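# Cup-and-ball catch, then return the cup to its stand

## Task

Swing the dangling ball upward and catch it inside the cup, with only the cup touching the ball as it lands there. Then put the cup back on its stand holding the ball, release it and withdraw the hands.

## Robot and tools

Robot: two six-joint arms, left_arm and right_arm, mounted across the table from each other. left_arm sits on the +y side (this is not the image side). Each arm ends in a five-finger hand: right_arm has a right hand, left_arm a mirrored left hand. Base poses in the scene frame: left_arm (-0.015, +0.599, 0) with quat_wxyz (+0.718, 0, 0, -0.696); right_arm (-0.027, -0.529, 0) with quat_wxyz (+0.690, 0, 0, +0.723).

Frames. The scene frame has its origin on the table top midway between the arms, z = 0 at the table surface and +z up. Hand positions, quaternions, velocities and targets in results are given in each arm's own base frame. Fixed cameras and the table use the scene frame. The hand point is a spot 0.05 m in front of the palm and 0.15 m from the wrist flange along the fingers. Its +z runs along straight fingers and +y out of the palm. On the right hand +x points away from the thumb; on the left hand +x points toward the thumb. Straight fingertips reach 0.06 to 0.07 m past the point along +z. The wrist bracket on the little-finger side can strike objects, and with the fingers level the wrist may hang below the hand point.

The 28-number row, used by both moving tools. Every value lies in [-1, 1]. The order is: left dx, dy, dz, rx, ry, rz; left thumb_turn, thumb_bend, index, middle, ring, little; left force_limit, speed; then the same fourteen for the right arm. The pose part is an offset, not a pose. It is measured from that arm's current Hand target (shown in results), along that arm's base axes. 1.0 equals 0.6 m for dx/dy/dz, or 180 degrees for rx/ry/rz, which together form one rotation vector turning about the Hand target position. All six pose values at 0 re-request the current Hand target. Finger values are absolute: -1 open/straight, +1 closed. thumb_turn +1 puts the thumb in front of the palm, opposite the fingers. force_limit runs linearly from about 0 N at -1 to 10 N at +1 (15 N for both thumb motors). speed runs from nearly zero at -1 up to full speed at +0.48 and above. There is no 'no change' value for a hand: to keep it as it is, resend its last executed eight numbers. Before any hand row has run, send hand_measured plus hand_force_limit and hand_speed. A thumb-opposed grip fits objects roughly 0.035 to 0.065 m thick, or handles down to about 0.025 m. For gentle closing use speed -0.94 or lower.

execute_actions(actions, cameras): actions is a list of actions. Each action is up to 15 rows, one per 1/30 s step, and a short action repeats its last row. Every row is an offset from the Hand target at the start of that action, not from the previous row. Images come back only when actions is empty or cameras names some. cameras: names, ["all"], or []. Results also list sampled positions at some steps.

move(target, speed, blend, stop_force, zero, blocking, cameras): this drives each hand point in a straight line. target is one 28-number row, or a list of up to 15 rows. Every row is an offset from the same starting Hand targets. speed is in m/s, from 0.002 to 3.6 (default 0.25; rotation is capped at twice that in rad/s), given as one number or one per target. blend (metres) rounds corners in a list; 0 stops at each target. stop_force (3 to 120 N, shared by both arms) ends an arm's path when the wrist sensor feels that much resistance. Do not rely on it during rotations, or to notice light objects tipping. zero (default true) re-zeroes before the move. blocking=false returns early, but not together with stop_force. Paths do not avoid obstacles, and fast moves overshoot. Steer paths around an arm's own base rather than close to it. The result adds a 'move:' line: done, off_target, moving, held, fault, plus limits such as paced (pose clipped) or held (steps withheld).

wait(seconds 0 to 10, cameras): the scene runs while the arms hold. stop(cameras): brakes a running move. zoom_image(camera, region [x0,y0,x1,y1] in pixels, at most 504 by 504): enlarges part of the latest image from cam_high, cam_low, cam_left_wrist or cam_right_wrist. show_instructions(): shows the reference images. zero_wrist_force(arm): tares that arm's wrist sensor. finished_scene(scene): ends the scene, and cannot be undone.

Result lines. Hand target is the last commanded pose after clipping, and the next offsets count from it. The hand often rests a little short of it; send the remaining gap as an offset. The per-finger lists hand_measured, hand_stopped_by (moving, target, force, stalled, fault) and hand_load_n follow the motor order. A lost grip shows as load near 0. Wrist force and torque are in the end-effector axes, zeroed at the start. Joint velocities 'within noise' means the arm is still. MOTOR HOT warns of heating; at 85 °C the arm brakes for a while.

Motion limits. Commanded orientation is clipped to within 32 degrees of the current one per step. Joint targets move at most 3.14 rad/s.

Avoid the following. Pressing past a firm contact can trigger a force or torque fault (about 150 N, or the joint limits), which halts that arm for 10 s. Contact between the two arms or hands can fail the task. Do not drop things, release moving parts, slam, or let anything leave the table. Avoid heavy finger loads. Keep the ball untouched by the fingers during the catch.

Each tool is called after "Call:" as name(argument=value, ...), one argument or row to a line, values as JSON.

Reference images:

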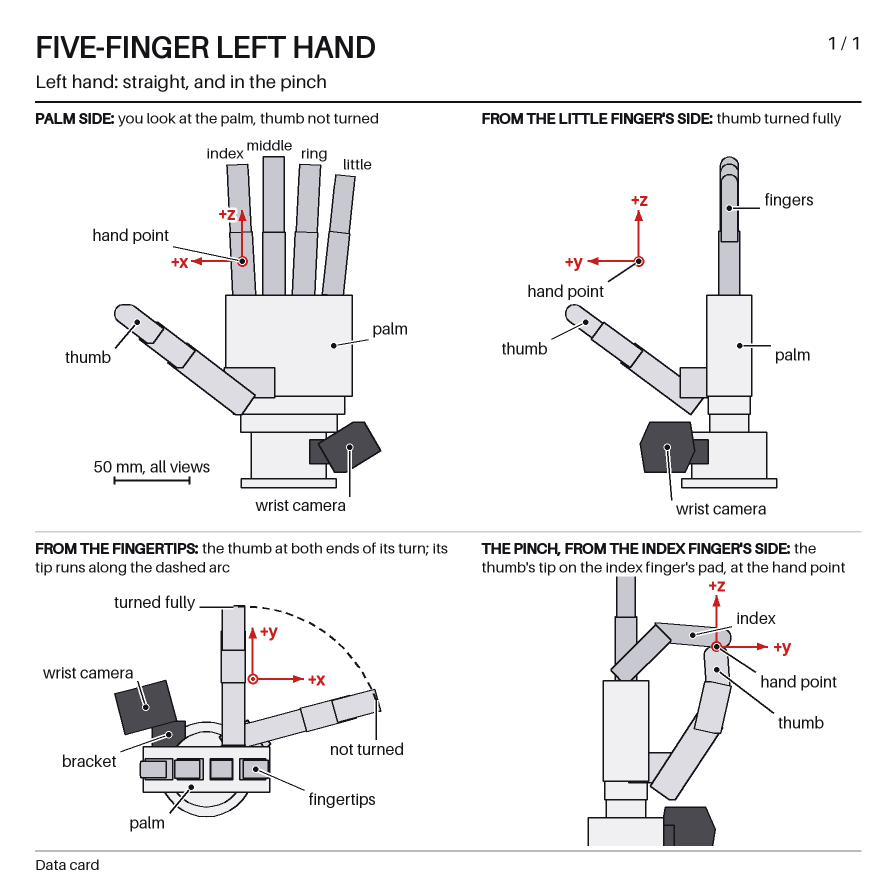

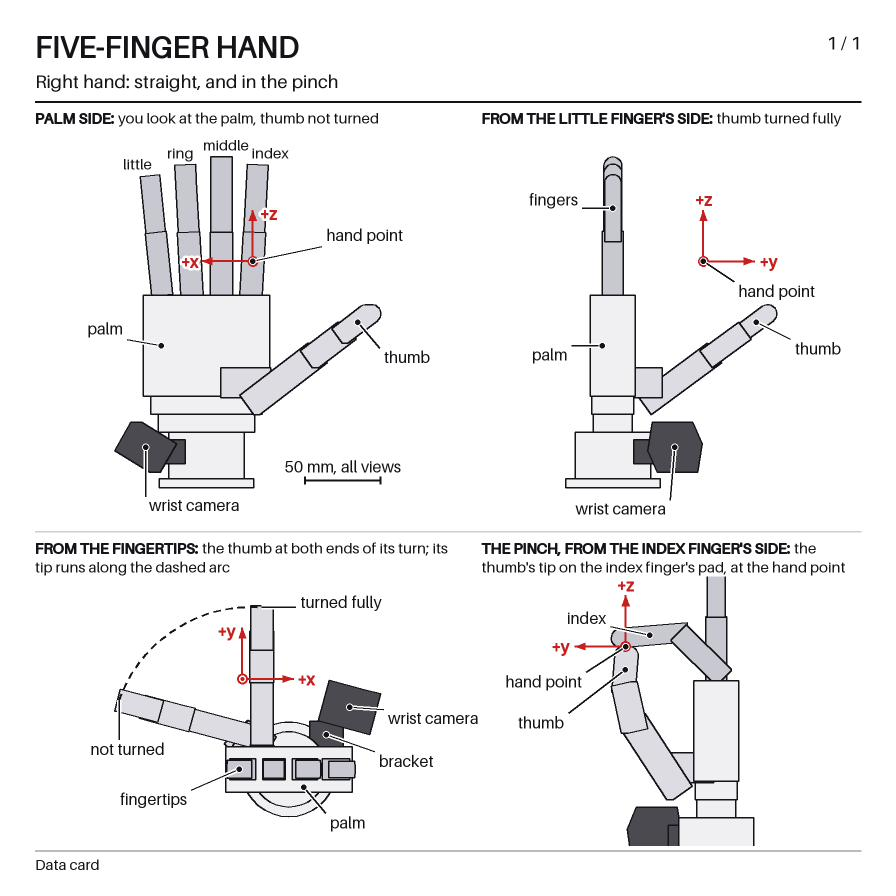

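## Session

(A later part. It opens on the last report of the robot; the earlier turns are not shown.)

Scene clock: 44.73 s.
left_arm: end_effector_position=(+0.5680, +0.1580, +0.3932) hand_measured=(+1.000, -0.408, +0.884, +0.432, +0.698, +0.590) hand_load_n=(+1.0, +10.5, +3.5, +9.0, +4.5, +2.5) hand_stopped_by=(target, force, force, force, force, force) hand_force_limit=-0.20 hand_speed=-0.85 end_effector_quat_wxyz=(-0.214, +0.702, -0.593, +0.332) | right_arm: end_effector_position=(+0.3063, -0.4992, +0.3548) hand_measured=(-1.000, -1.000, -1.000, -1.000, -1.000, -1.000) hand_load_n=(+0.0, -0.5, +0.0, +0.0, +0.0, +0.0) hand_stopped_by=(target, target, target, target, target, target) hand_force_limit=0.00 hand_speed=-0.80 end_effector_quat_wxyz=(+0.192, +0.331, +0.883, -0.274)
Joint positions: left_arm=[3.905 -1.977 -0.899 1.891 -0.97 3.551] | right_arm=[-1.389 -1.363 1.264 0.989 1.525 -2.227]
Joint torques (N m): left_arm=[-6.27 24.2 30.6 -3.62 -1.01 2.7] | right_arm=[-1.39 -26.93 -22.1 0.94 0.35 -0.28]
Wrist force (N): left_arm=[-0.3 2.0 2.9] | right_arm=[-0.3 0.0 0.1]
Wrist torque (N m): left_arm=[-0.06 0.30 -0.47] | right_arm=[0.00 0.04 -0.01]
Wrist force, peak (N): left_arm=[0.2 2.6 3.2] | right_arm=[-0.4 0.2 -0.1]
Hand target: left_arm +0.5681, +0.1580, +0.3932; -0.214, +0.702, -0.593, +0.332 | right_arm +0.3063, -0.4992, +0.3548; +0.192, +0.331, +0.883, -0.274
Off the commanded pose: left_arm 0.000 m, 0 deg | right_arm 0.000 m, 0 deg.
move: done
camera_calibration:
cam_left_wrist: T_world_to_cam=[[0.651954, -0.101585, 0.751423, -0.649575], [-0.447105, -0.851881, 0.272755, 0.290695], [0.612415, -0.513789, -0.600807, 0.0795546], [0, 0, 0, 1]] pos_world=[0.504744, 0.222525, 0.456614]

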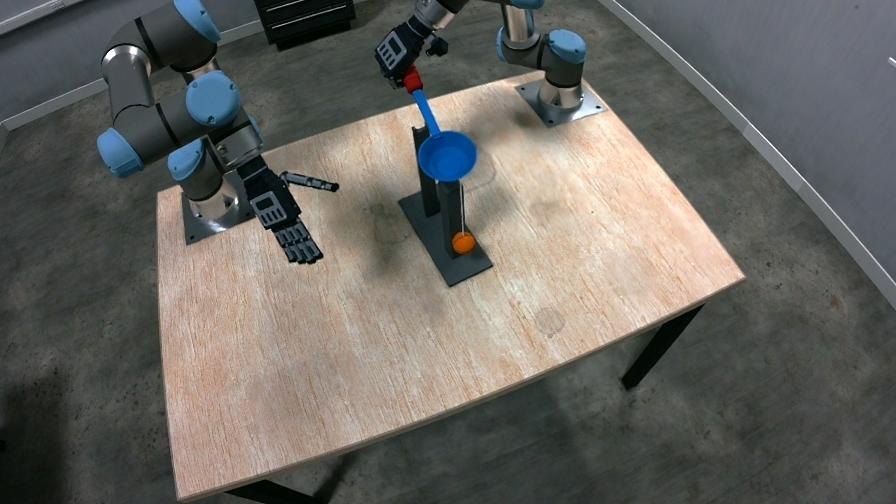

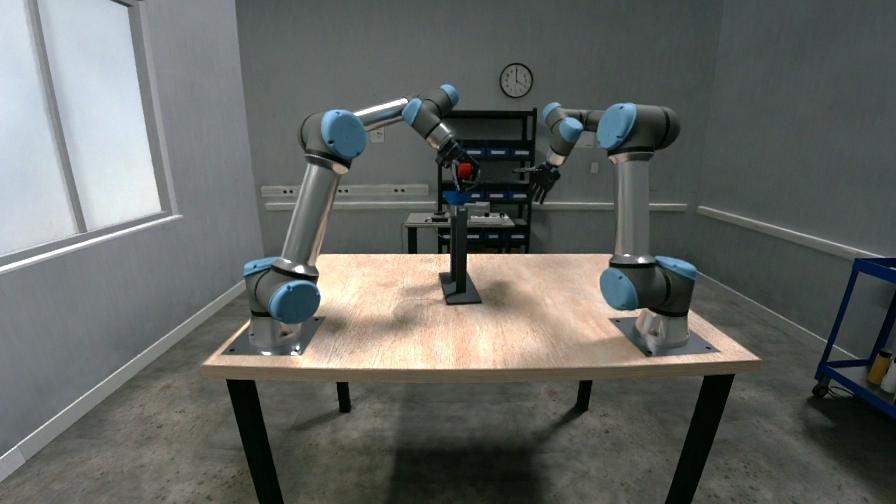

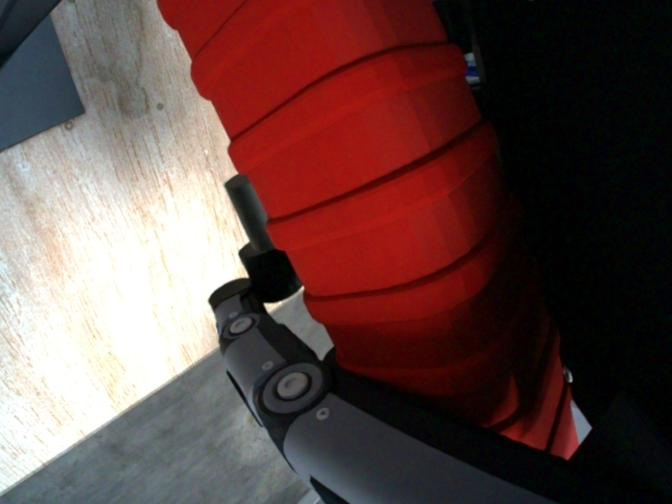

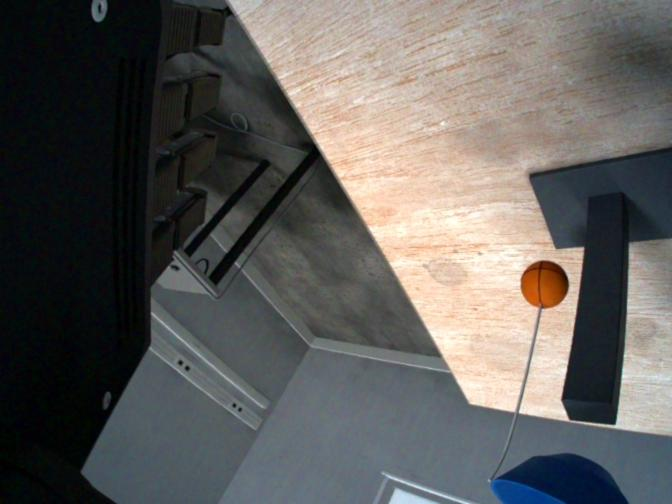

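Call:
move(
  target=[0,0,0.02,0.0698,0.0055,0,1,0.9,0.9,0.9,0.8,0.8,-0.2,-0.85,0,0,0,0,0,0,-1,-1,-1,-1,-1,-1,0,-0.8],
  speed=0.1,
  cameras=["all"],
)

Call:
zoom_image(
  camera="cam_low",
  region=[410, 120, 510, 240],
)

Call:
zoom_image(
  camera="cam_high",
  region=[340, 30, 520, 290],
)

Call:
zoom_image(
  camera="cam_right_wrist",
  region=[400, 150, 672, 504],
)

Scene clock: 47.00 s.
left_arm: end_effector_position=(+0.5681, +0.1580, +0.4052) hand_measured=(+1.000, -0.408, +0.884, +0.432, +0.698, +0.590) hand_load_n=(+1.0, +10.0, +3.5, +8.5, +4.5, +3.0) hand_stopped_by=(target, force, force, force, force, force) hand_force_limit=-0.20 hand_speed=-0.85 end_effector_quat_wxyz=(-0.284, +0.677, -0.628, +0.259) | right_arm: end_effector_position=(+0.3063, -0.4992, +0.3548) hand_measured=(-1.000, -1.000, -1.000, -1.000, -1.000, -1.000) hand_load_n=(+0.0, +0.0, +0.0, +0.0, +0.0, +0.0) hand_stopped_by=(target, target, target, target, target, target) hand_force_limit=0.00 hand_speed=-0.80 end_effector_quat_wxyz=(+0.192, +0.331, +0.883, -0.274)
Joint positions: left_arm=[3.822 -1.938 -0.869 1.931 -1.16 3.595] | right_arm=[-1.389 -1.363 1.264 0.989 1.525 -2.227]
Joint torques (N m): left_arm=[-9.79 48.1 31.7 2.06 -1.33 2.92] | right_arm=[-0.87 -26.26 -22.69 1.06 0.36 -0.27]
Wrist force (N): left_arm=[0.7 2.0 3.2] | right_arm=[0.0 0.1 -0.2]
Wrist torque (N m): left_arm=[-0.11 0.27 -0.47] | right_arm=[0.03 0.01 0.00]
Wrist force, peak (N): left_arm=[-0.3 2.5 3.2] | right_arm=[-0.4 0.0 -0.1]
Hand target: left_arm +0.5681, +0.1580, +0.4052; -0.284, +0.677, -0.628, +0.259 | right_arm +0.3063, -0.4992, +0.3548; +0.192, +0.331, +0.883, -0.274
Off the commanded pose: left_arm 0.000 m, 0 deg | right_arm 0.000 m, 0 deg.
move: done
camera_calibration:
cam_left_wrist: T_world_to_cam=[[0.664513, -0.261213, 0.700136, -0.619768], [-0.444051, -0.891588, 0.0888164, 0.366422], [0.601033, -0.369916, -0.708464, 0.114077], [0, 0, 0, 1]] pos_world=[0.50599, 0.207005, 0.482197]

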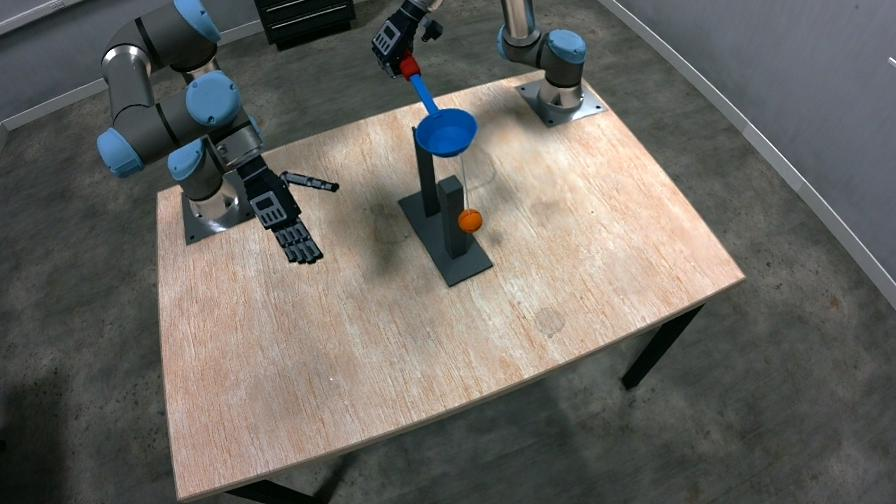

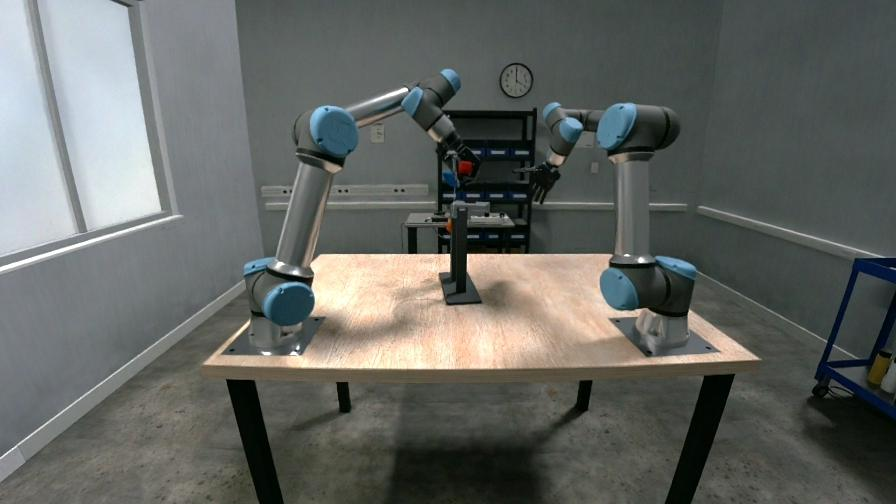

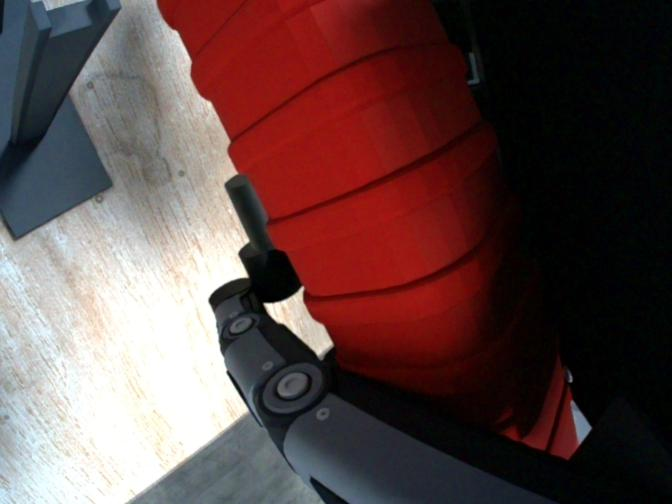

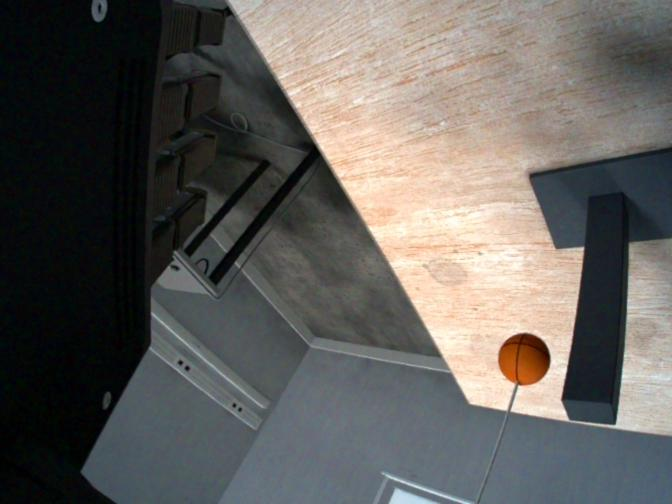

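Scaled by 4.200.

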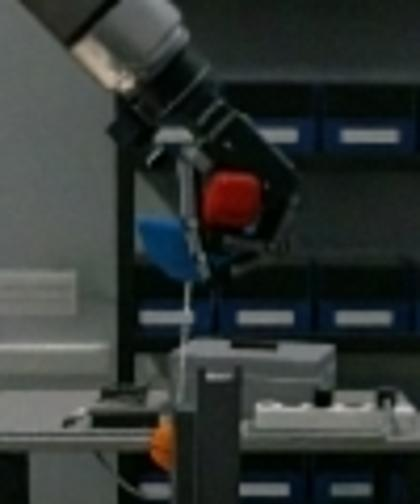

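Scaled by 1.938.

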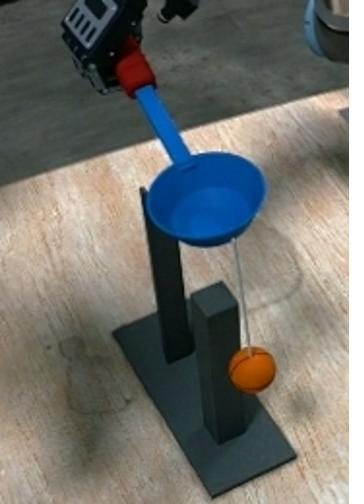

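Scaled by 1.424 from the camera's 672x504 image, which has a finer 960x720 frame.

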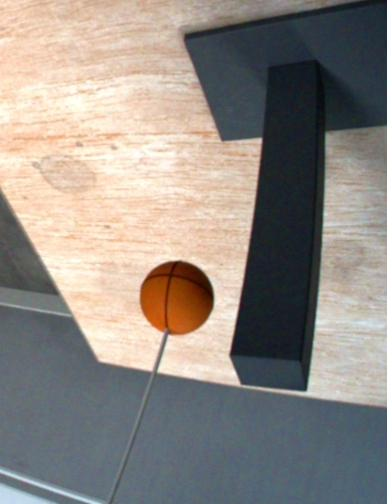

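Call:
move(
  target=[-0.2333,0,0,0,0,0,1,0.9,0.9,0.9,0.8,0.8,-0.2,-0.85,0,0,0,0,0,0,-1,-1,-1,-1,-1,-1,0,-0.8],
  speed=0.12,
  cameras=["all"],
)

Call:
zoom_image(
  camera="cam_low",
  region=[380, 120, 480, 240],
)

Call:
zoom_image(
  camera="cam_high",
  region=[360, 20, 600, 280],
)

Scene clock: 49.03 s.
left_arm: end_effector_position=(+0.4282, +0.1580, +0.4052) hand_measured=(+1.000, -0.408, +0.884, +0.432, +0.698, +0.590) hand_load_n=(+1.0, +10.5, +3.5, +9.0, +4.5, +3.0) hand_stopped_by=(target, force, force, force, force, force) hand_force_limit=-0.20 hand_speed=-0.85 end_effector_quat_wxyz=(-0.284, +0.677, -0.628, +0.259) | right_arm: end_effector_position=(+0.3063, -0.4992, +0.3548) hand_measured=(-1.000, -1.000, -1.000, -1.000, -1.000, -1.000) hand_load_n=(+0.0, +0.0, +0.0, +0.0, +0.0, +0.0) hand_stopped_by=(target, target, target, target, target, target) hand_force_limit=0.00 hand_speed=-0.80 end_effector_quat_wxyz=(+0.192, +0.331, +0.883, -0.274)
Joint positions: left_arm=[4.09 -1.607 -1.299 1.914 -1 3.84] | right_arm=[-1.389 -1.363 1.264 0.989 1.525 -2.227]
Joint torques (N m): left_arm=[7.67 33.59 9.86 -3.3 2.11 2.86] | right_arm=[-1.25 -26.48 -22.04 1.08 0.66 -0.32]
Wrist force (N): left_arm=[1.0 1.7 3.3] | right_arm=[-0.5 0.1 0.1]
Wrist torque (N m): left_arm=[-0.13 0.26 -0.45] | right_arm=[0.01 0.07 -0.03]
Wrist force, peak (N): left_arm=[1.1 1.5 3.7] | right_arm=[-0.5 0.1 0.1]
Hand target: left_arm +0.4281, +0.1580, +0.4052; -0.284, +0.677, -0.628, +0.259 | right_arm +0.3063, -0.4992, +0.3548; +0.192, +0.331, +0.883, -0.274
Off the commanded pose: left_arm 0.000 m, 0 deg | right_arm 0.000 m, 0 deg.
move: done
camera_calibration:
cam_left_wrist: T_world_to_cam=[[0.664652, -0.261382, 0.69994, -0.526722], [-0.443954, -0.891659, 0.0885953, 0.304386], [0.600951, -0.369627, -0.708685, 0.198238], [0, 0, 0, 1]] pos_world=[0.36609, 0.207006, 0.482195]

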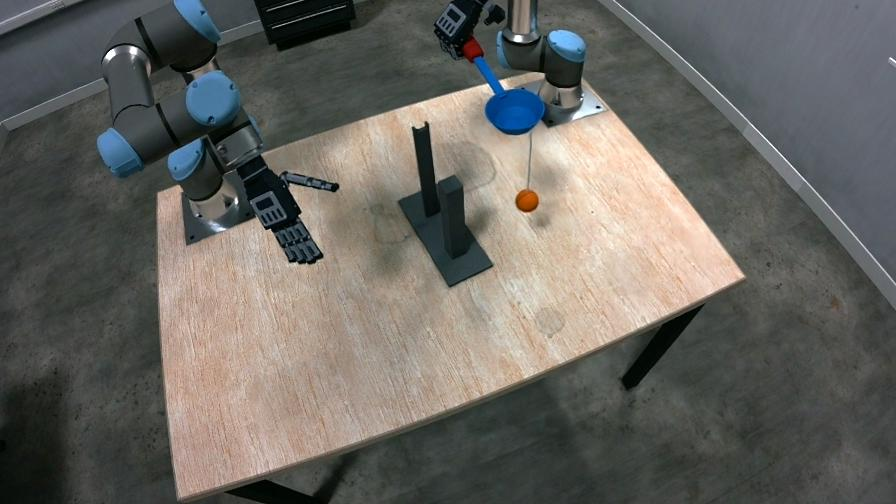

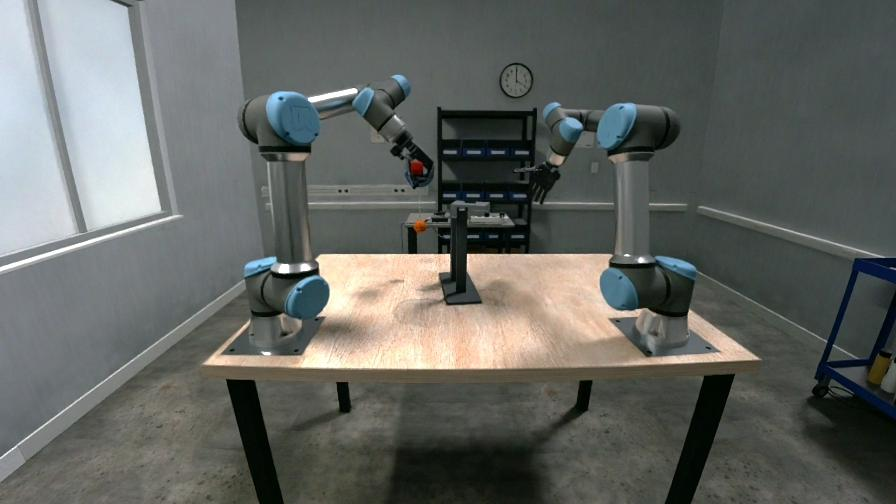

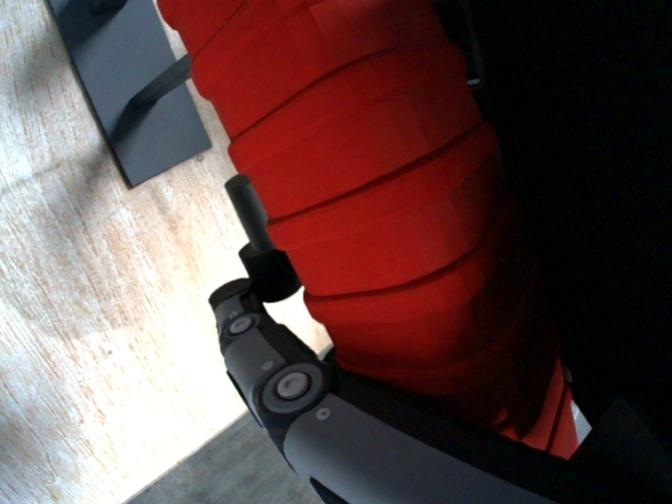

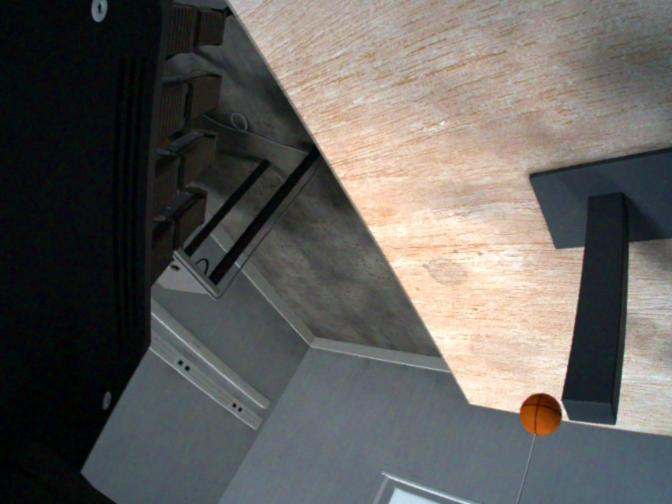

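Scaled by 4.200.

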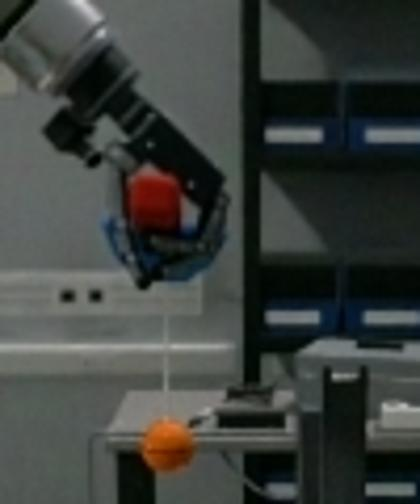

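Scaled by 1.938.

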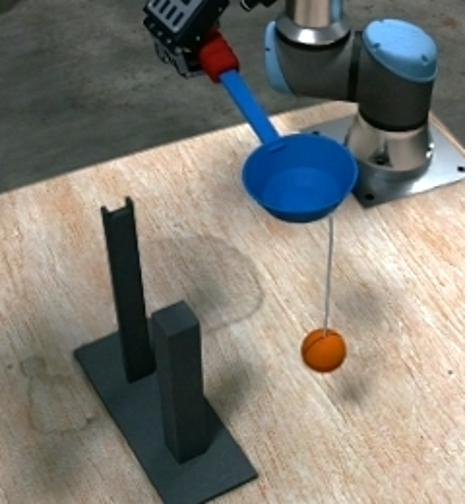

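Call:
zoom_image(
  camera="cam_low",
  region=[395, 150, 445, 200],
)

Call:
zoom_image(
  camera="cam_high",
  region=[470, 70, 560, 150],
)

Scaled by 10.080.

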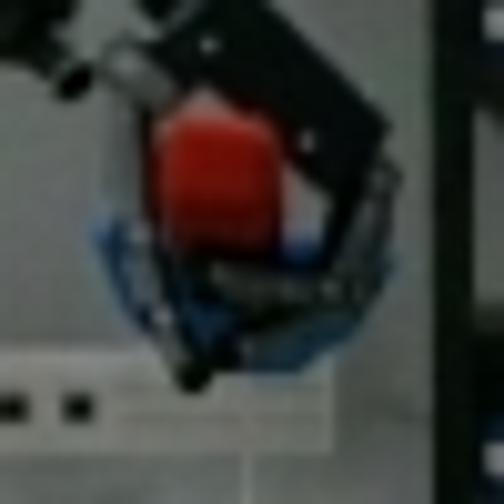

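Scaled by 5.600.

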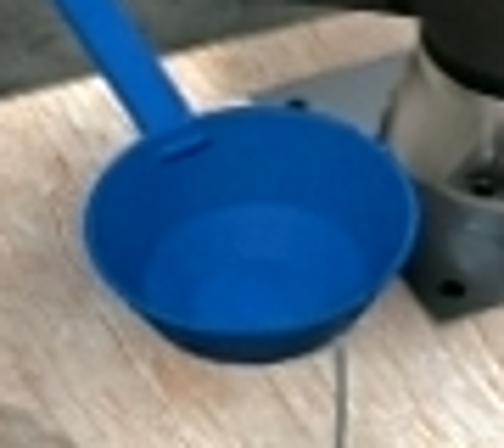

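Call:
execute_actions(
  actions=[
    [[0,0.1,0,0,0,0,1,0.9,0.9,0.9,0.8,0.8,-0.2,-0.85,0,0,0,0,0,0,-1,-1,-1,-1,-1,-1,0,-0.8]],
    [[0,0,0,0,0,0,1,0.9,0.9,0.9,0.8,0.8,-0.2,-0.85,0,0,0,0,0,0,-1,-1,-1,-1,-1,-1,0,-0.8]],
  ],
  cameras=["cam_high", "cam_low"],
)

Call:
wait(
  seconds=0.05,
  cameras=["cam_low", "cam_high"],
)

Call:
wait(
  seconds=0.05,
  cameras=["cam_low", "cam_high"],
)

Call:
wait(
  seconds=0.05,
  cameras=["cam_low", "cam_high"],
)

Call:
wait(
  seconds=0.05,
  cameras=["cam_low", "cam_high"],
)

Call:
wait(
  seconds=0.05,
  cameras=["cam_low", "cam_high"],
)

Scene clock: 51.57 s.
left_arm: end_effector_position=(+0.4281, +0.2180, +0.4052) hand_measured=(+1.000, -0.408, +0.884, +0.432, +0.698, +0.590) hand_load_n=(+1.0, +10.0, +3.0, +9.0, +4.0, +3.0) hand_stopped_by=(target, force, force, force, force, force) hand_force_limit=-0.20 hand_speed=-0.85 end_effector_quat_wxyz=(-0.284, +0.677, -0.628, +0.259) | right_arm: end_effector_position=(+0.3063, -0.4992, +0.3548) hand_measured=(-1.000, -1.000, -1.000, -1.000, -1.000, -1.000) hand_load_n=(+0.0, +0.0, +0.0, -0.5, +0.0, +0.0) hand_stopped_by=(target, target, target, target, target, target) hand_force_limit=0.00 hand_speed=-0.80 end_effector_quat_wxyz=(+0.192, +0.331, +0.883, -0.274)
Joint positions: left_arm=[4.188 -1.701 -1.208 1.861 -0.948 3.941] | right_arm=[-1.389 -1.363 1.264 0.989 1.525 -2.227]
Joint torques (N m): left_arm=[8.47 11.74 31.58 -3.55 2.14 2.81] | right_arm=[-0.76 -25.84 -22.77 1.14 0.59 -0.38]
Wrist force (N): left_arm=[0.9 1.5 3.1] | right_arm=[-0.1 0.2 -0.1]
Wrist torque (N m): left_arm=[-0.17 0.25 -0.49] | right_arm=[0.03 0.02 0.00]
Wrist force, peak (N): left_arm=[9.8 1.5 1.8] | right_arm=[-0.5 0.1 0.0]
Hand target: left_arm +0.4281, +0.2180, +0.4052; -0.284, +0.677, -0.628, +0.259 | right_arm +0.3063, -0.4992, +0.3548; +0.192, +0.331, +0.883, -0.274
Off the commanded pose: left_arm 0.000 m, 0 deg | right_arm 0.000 m, 0 deg.
Step readings (end_effector_position of left_arm | right_arm):
0: (+0.4281, +0.1580, +0.4052) | (+0.3063, -0.4992, +0.3548)
1: (+0.4281, +0.1580, +0.4052) | (+0.3063, -0.4992, +0.3548)
2: (+0.4281, +0.1586, +0.4054) | (+0.3063, -0.4992, +0.3548)
4: (+0.4283, +0.1752, +0.4055) | (+0.3063, -0.4992, +0.3548)
8: (+0.4269, +0.2053, +0.4048) | (+0.3063, -0.4992, +0.3548)
15: (+0.4279, +0.2165, +0.4051) | (+0.3063, -0.4992, +0.3548)
16: (+0.4279, +0.2169, +0.4052) | (+0.3063, -0.4992, +0.3548)
17: (+0.4280, +0.2173, +0.4052) | (+0.3063, -0.4992, +0.3548)
19: (+0.4280, +0.2176, +0.4052) | (+0.3063, -0.4992, +0.3548)
23: (+0.4281, +0.2179, +0.4052) | (+0.3063, -0.4992, +0.3548)
30: (+0.4281, +0.2180, +0.4052) | (+0.3063, -0.4992, +0.3548)
Images, in order (width x height): cam_high 896x504, cam_low 896x504.

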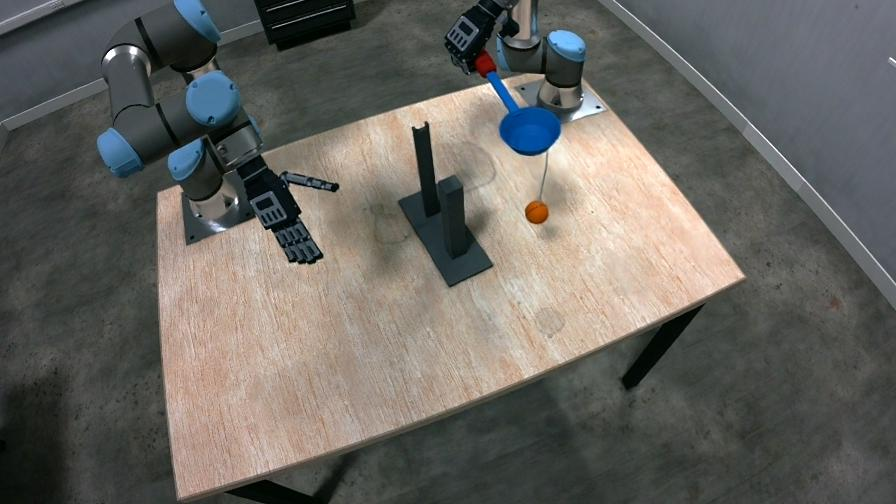

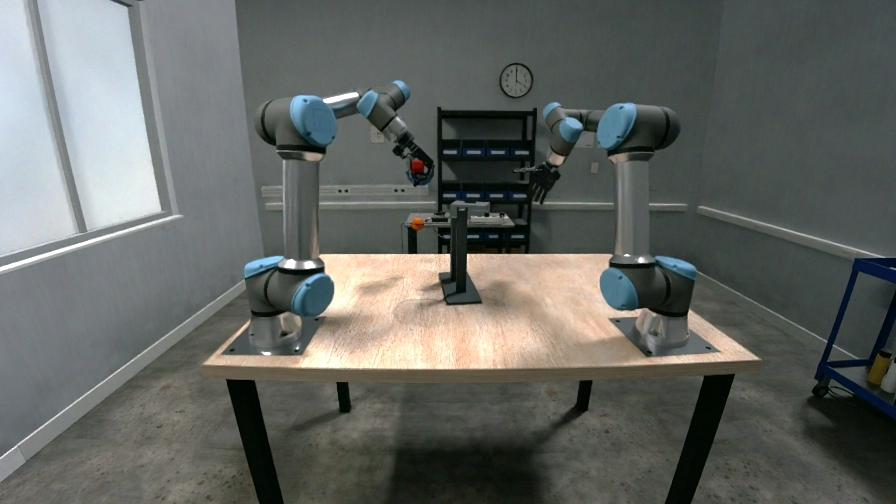

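Scene clock: 51.63 s.
left_arm: end_effector_position=(+0.4281, +0.2180, +0.4052) hand_measured=(+1.000, -0.408, +0.884, +0.432, +0.698, +0.590) hand_load_n=(+1.0, +10.5, +3.0, +9.0, +4.5, +3.0) hand_stopped_by=(target, force, force, force, force, force) hand_force_limit=-0.20 hand_speed=-0.85 end_effector_quat_wxyz=(-0.284, +0.677, -0.628, +0.259) | right_arm: end_effector_position=(+0.3063, -0.4992, +0.3548) hand_measured=(-1.000, -1.000, -1.000, -1.000, -1.000, -1.000) hand_load_n=(+0.0, +0.0, +0.0, +0.0, +0.0, +0.0) hand_stopped_by=(target, target, target, target, target, target) hand_force_limit=0.00 hand_speed=-0.80 end_effector_quat_wxyz=(+0.192, +0.331, +0.883, -0.274)
Joint positions: left_arm=[4.189 -1.701 -1.208 1.861 -0.948 3.941] | right_arm=[-1.389 -1.363 1.264 0.989 1.525 -2.227]
Joint torques (N m): left_arm=[8.65 12.24 32.04 -3.59 2.25 2.79] | right_arm=[-0.39 -27.49 -23.3 1.07 0.55 -0.3]
Wrist force (N): left_arm=[0.9 1.5 3.1] | right_arm=[-0.3 0.0 0.0]
Wrist torque (N m): left_arm=[-0.15 0.28 -0.48] | right_arm=[0.00 0.05 -0.02]
Wrist force, peak (N): left_arm=[0.9 1.5 3.1] | right_arm=[-0.3 0.0 0.0]
Hand target: left_arm +0.4281, +0.2180, +0.4052; -0.284, +0.677, -0.628, +0.259 | right_arm +0.3063, -0.4992, +0.3548; +0.192, +0.331, +0.883, -0.274
Off the commanded pose: left_arm 0.000 m, 0 deg | right_arm 0.000 m, 0 deg.
wait: 0.07 s; no rest
Images, in order (width x height): cam_high 896x504, cam_low 896x504.

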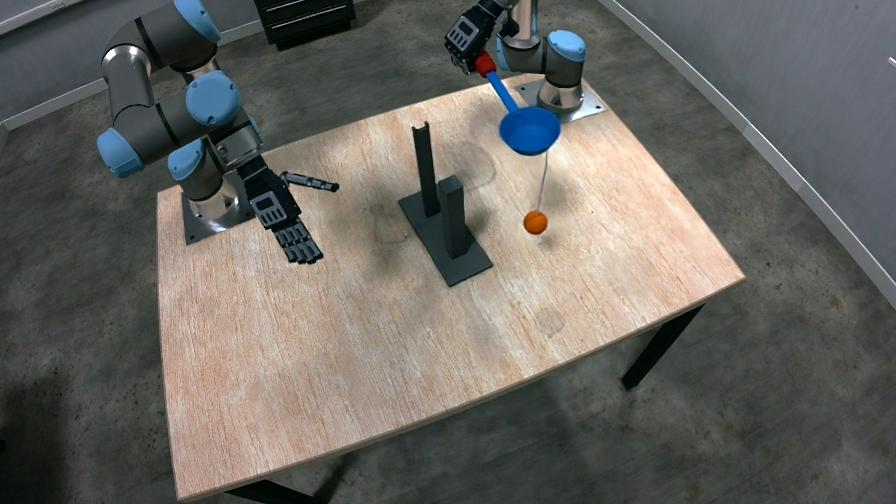

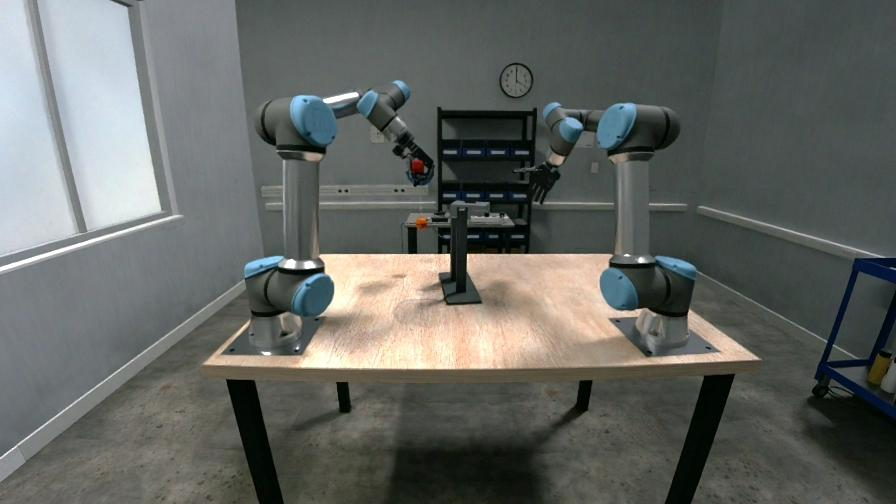

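Scene clock: 51.70 s.
left_arm: end_effector_position=(+0.4281, +0.2180, +0.4052) hand_measured=(+1.000, -0.408, +0.884, +0.432, +0.698, +0.590) hand_load_n=(+1.0, +10.5, +3.0, +8.5, +4.5, +2.5) hand_stopped_by=(target, force, force, force, force, force) hand_force_limit=-0.20 hand_speed=-0.85 end_effector_quat_wxyz=(-0.284, +0.677, -0.628, +0.259) | right_arm: end_effector_position=(+0.3063, -0.4992, +0.3548) hand_measured=(-1.000, -1.000, -1.000, -1.000, -1.000, -1.000) hand_load_n=(+0.0, +0.0, +0.0, +0.0, +0.0, +0.0) hand_stopped_by=(target, target, target, target, target, target) hand_force_limit=0.00 hand_speed=-0.80 end_effector_quat_wxyz=(+0.192, +0.331, +0.883, -0.274)
Joint positions: left_arm=[4.189 -1.701 -1.208 1.861 -0.948 3.941] | right_arm=[-1.389 -1.363 1.264 0.989 1.525 -2.227]
Joint torques (N m): left_arm=[8.86 11.98 31.62 -3.61 2.22 2.88] | right_arm=[-1.03 -26.64 -22.26 1.17 0.61 -0.35]
Wrist force (N): left_arm=[0.7 1.0 2.9] | right_arm=[-0.4 0.0 0.0]
Wrist torque (N m): left_arm=[-0.20 0.27 -0.46] | right_arm=[0.01 0.06 -0.02]
Wrist force, peak (N): left_arm=[1.0 1.3 3.3] | right_arm=[-0.4 0.0 0.0]
Hand target: left_arm +0.4281, +0.2180, +0.4052; -0.284, +0.677, -0.628, +0.259 | right_arm +0.3063, -0.4992, +0.3548; +0.192, +0.331, +0.883, -0.274
Off the commanded pose: left_arm 0.000 m, 0 deg | right_arm 0.000 m, 0 deg.
wait: 0.07 s; no rest
Images, in order (width x height): cam_high 896x504, cam_low 896x504.

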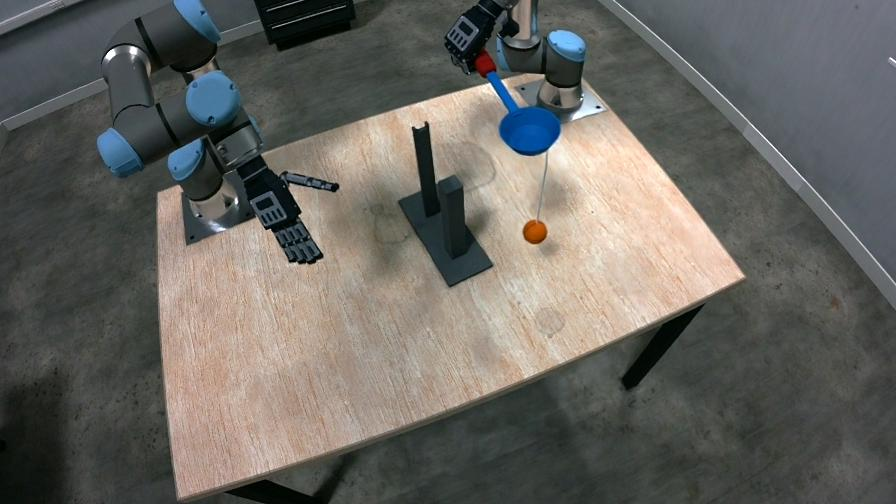

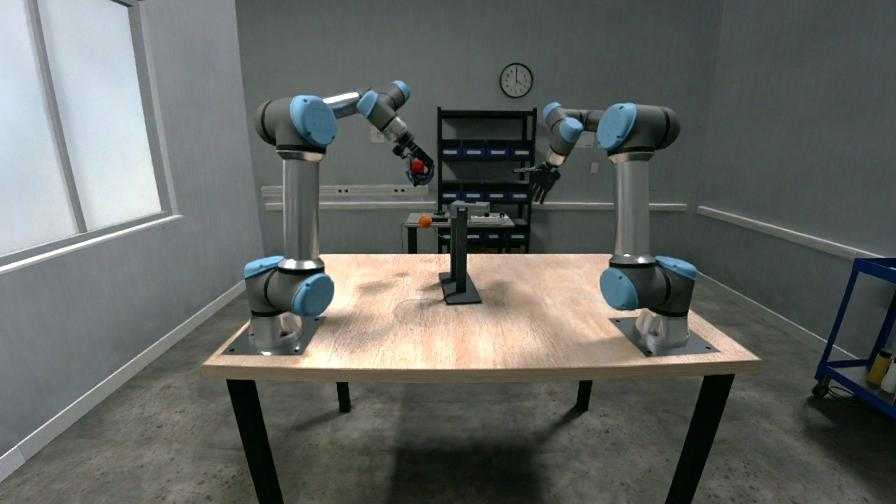

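Scene clock: 51.77 s.
left_arm: end_effector_position=(+0.4281, +0.2180, +0.4052) hand_measured=(+1.000, -0.408, +0.884, +0.432, +0.698, +0.590) hand_load_n=(+1.0, +10.5, +3.0, +8.5, +4.5, +2.5) hand_stopped_by=(target, force, force, force, force, force) hand_force_limit=-0.20 hand_speed=-0.85 end_effector_quat_wxyz=(-0.284, +0.677, -0.628, +0.259) | right_arm: end_effector_position=(+0.3063, -0.4992, +0.3548) hand_measured=(-1.000, -1.000, -1.000, -1.000, -1.000, -1.000) hand_load_n=(+0.0, +0.0, +0.0, +0.0, +0.0, +0.0) hand_stopped_by=(target, target, target, target, target, target) hand_force_limit=0.00 hand_speed=-0.80 end_effector_quat_wxyz=(+0.192, +0.331, +0.883, -0.274)
Joint positions: left_arm=[4.189 -1.701 -1.208 1.861 -0.948 3.941] | right_arm=[-1.389 -1.363 1.264 0.989 1.525 -2.227]
Joint torques (N m): left_arm=[8.17 12.2 31.46 -3.6 2.14 2.88] | right_arm=[-0.85 -26.22 -22.21 1.04 0.58 -0.31]
Wrist force (N): left_arm=[0.8 1.3 3.3] | right_arm=[-0.3 -0.1 -0.2]
Wrist torque (N m): left_arm=[-0.18 0.28 -0.46] | right_arm=[-0.01 0.05 -0.02]
Wrist force, peak (N): left_arm=[0.8 1.3 3.3] | right_arm=[-0.3 -0.1 -0.2]
Hand target: left_arm +0.4281, +0.2180, +0.4052; -0.284, +0.677, -0.628, +0.259 | right_arm +0.3063, -0.4992, +0.3548; +0.192, +0.331, +0.883, -0.274
Off the commanded pose: left_arm 0.000 m, 0 deg | right_arm 0.000 m, 0 deg.
wait: 0.07 s; no rest
Images, in order (width x height): cam_high 896x504, cam_low 896x504.

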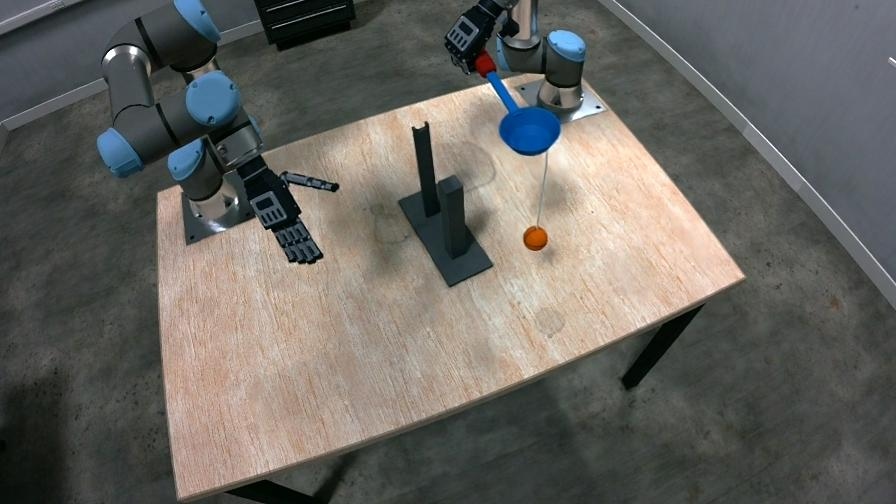

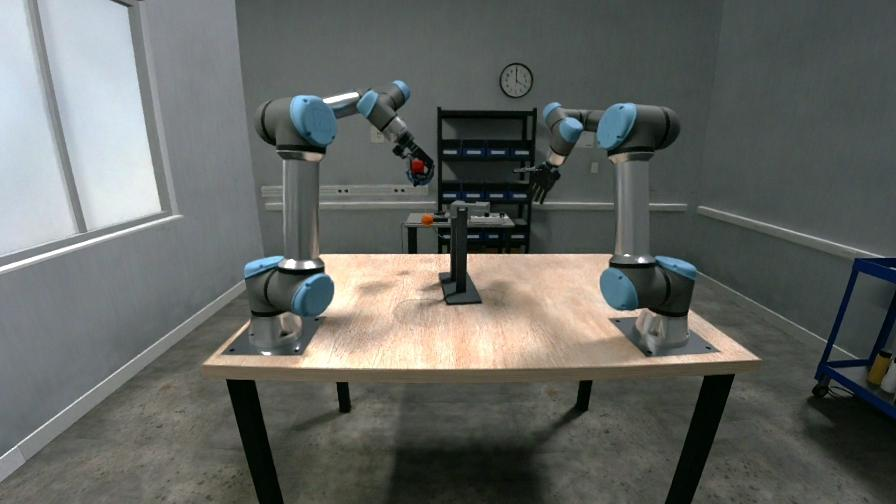

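Scene clock: 51.83 s.
left_arm: end_effector_position=(+0.4281, +0.2180, +0.4052) hand_measured=(+1.000, -0.408, +0.884, +0.432, +0.698, +0.590) hand_load_n=(+1.0, +10.5, +3.0, +8.5, +4.5, +3.0) hand_stopped_by=(target, force, force, force, force, force) hand_force_limit=-0.20 hand_speed=-0.85 end_effector_quat_wxyz=(-0.284, +0.677, -0.628, +0.259) | right_arm: end_effector_position=(+0.3063, -0.4992, +0.3548) hand_measured=(-1.000, -1.000, -1.000, -1.000, -1.000, -1.000) hand_load_n=(-0.5, +0.0, +0.0, +0.0, +0.0, +0.0) hand_stopped_by=(target, target, target, target, target, target) hand_force_limit=0.00 hand_speed=-0.80 end_effector_quat_wxyz=(+0.192, +0.331, +0.883, -0.274)
Joint positions: left_arm=[4.189 -1.701 -1.208 1.861 -0.948 3.941] | right_arm=[-1.389 -1.363 1.264 0.989 1.525 -2.227]
Joint torques (N m): left_arm=[8.45 12.35 31.27 -3.65 2.2 2.86] | right_arm=[-0.7 -26.81 -22.12 0.97 0.59 -0.29]
Wrist force (N): left_arm=[0.9 1.3 3.3] | right_arm=[-0.3 0.3 0.1]
Wrist torque (N m): left_arm=[-0.18 0.25 -0.45] | right_arm=[0.03 0.04 -0.01]
Wrist force, peak (N): left_arm=[0.9 1.3 3.3] | right_arm=[-0.3 0.3 0.1]
Hand target: left_arm +0.4281, +0.2180, +0.4052; -0.284, +0.677, -0.628, +0.259 | right_arm +0.3063, -0.4992, +0.3548; +0.192, +0.331, +0.883, -0.274
Off the commanded pose: left_arm 0.000 m, 0 deg | right_arm 0.000 m, 0 deg.
wait: 0.07 s; no rest
Images, in order (width x height): cam_high 896x504, cam_low 896x504.

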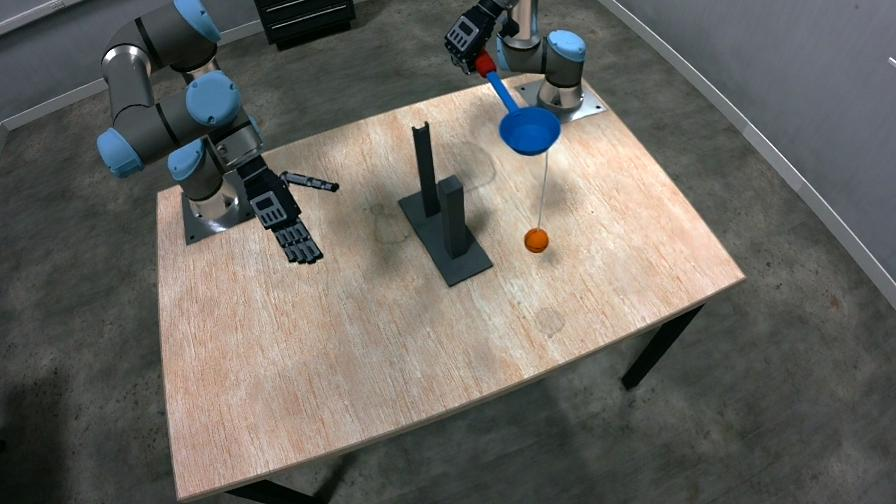

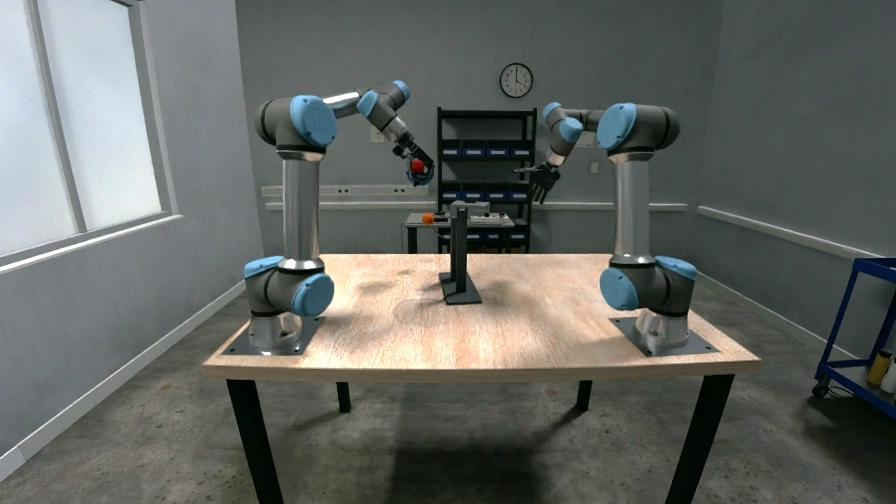

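Scene clock: 51.90 s.
left_arm: end_effector_position=(+0.4281, +0.2180, +0.4052) hand_measured=(+1.000, -0.408, +0.884, +0.432, +0.698, +0.590) hand_load_n=(+1.0, +10.5, +2.5, +8.5, +4.5, +3.0) hand_stopped_by=(target, force, force, force, force, force) hand_force_limit=-0.20 hand_speed=-0.85 end_effector_quat_wxyz=(-0.284, +0.677, -0.628, +0.259) | right_arm: end_effector_position=(+0.3063, -0.4992, +0.3548) hand_measured=(-1.000, -1.000, -1.000, -1.000, -1.000, -1.000) hand_load_n=(+0.0, +0.0, +0.0, +0.0, +0.0, +0.0) hand_stopped_by=(target, target, target, target, target, target) hand_force_limit=0.00 hand_speed=-0.80 end_effector_quat_wxyz=(+0.192, +0.331, +0.883, -0.274)
Joint positions: left_arm=[4.189 -1.701 -1.208 1.861 -0.948 3.941] | right_arm=[-1.389 -1.363 1.264 0.989 1.525 -2.227]
Joint torques (N m): left_arm=[8.56 11.64 31.02 -3.65 2.24 2.76] | right_arm=[-0.87 -26.38 -21.6 1.06 0.67 -0.34]
Wrist force (N): left_arm=[1.0 1.2 2.9] | right_arm=[-0.2 0.2 -0.3]
Wrist torque (N m): left_arm=[-0.16 0.23 -0.45] | right_arm=[0.04 0.03 0.00]
Wrist force, peak (N): left_arm=[0.9 1.5 2.9] | right_arm=[-0.2 0.2 -0.3]
Hand target: left_arm +0.4281, +0.2180, +0.4052; -0.284, +0.677, -0.628, +0.259 | right_arm +0.3063, -0.4992, +0.3548; +0.192, +0.331, +0.883, -0.274
Off the commanded pose: left_arm 0.000 m, 0 deg | right_arm 0.000 m, 0 deg.
wait: 0.07 s; no rest
Images, in order (width x height): cam_high 896x504, cam_low 896x504.

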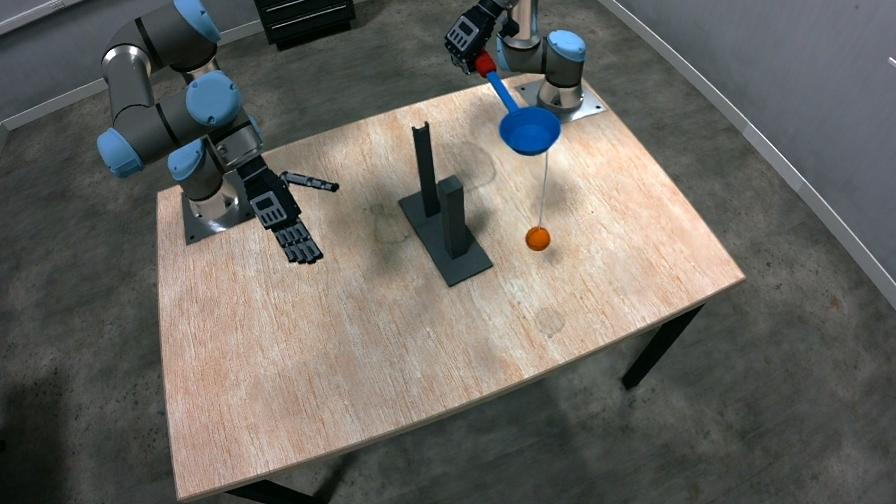

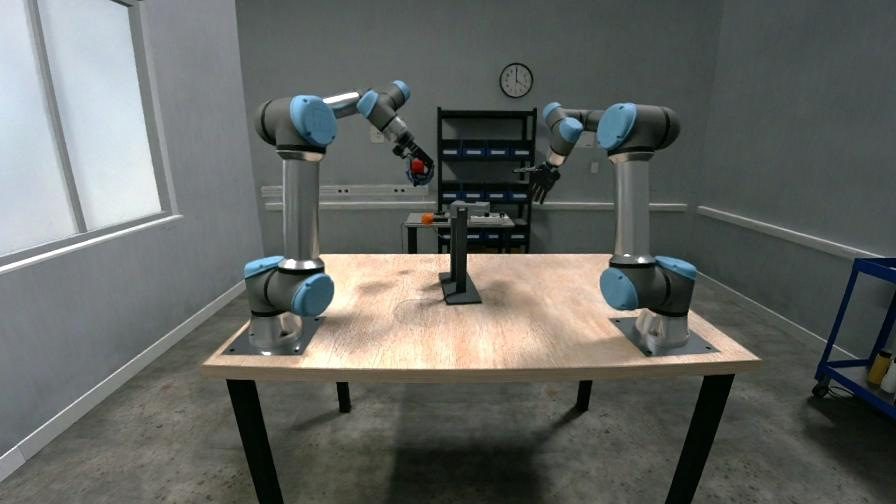

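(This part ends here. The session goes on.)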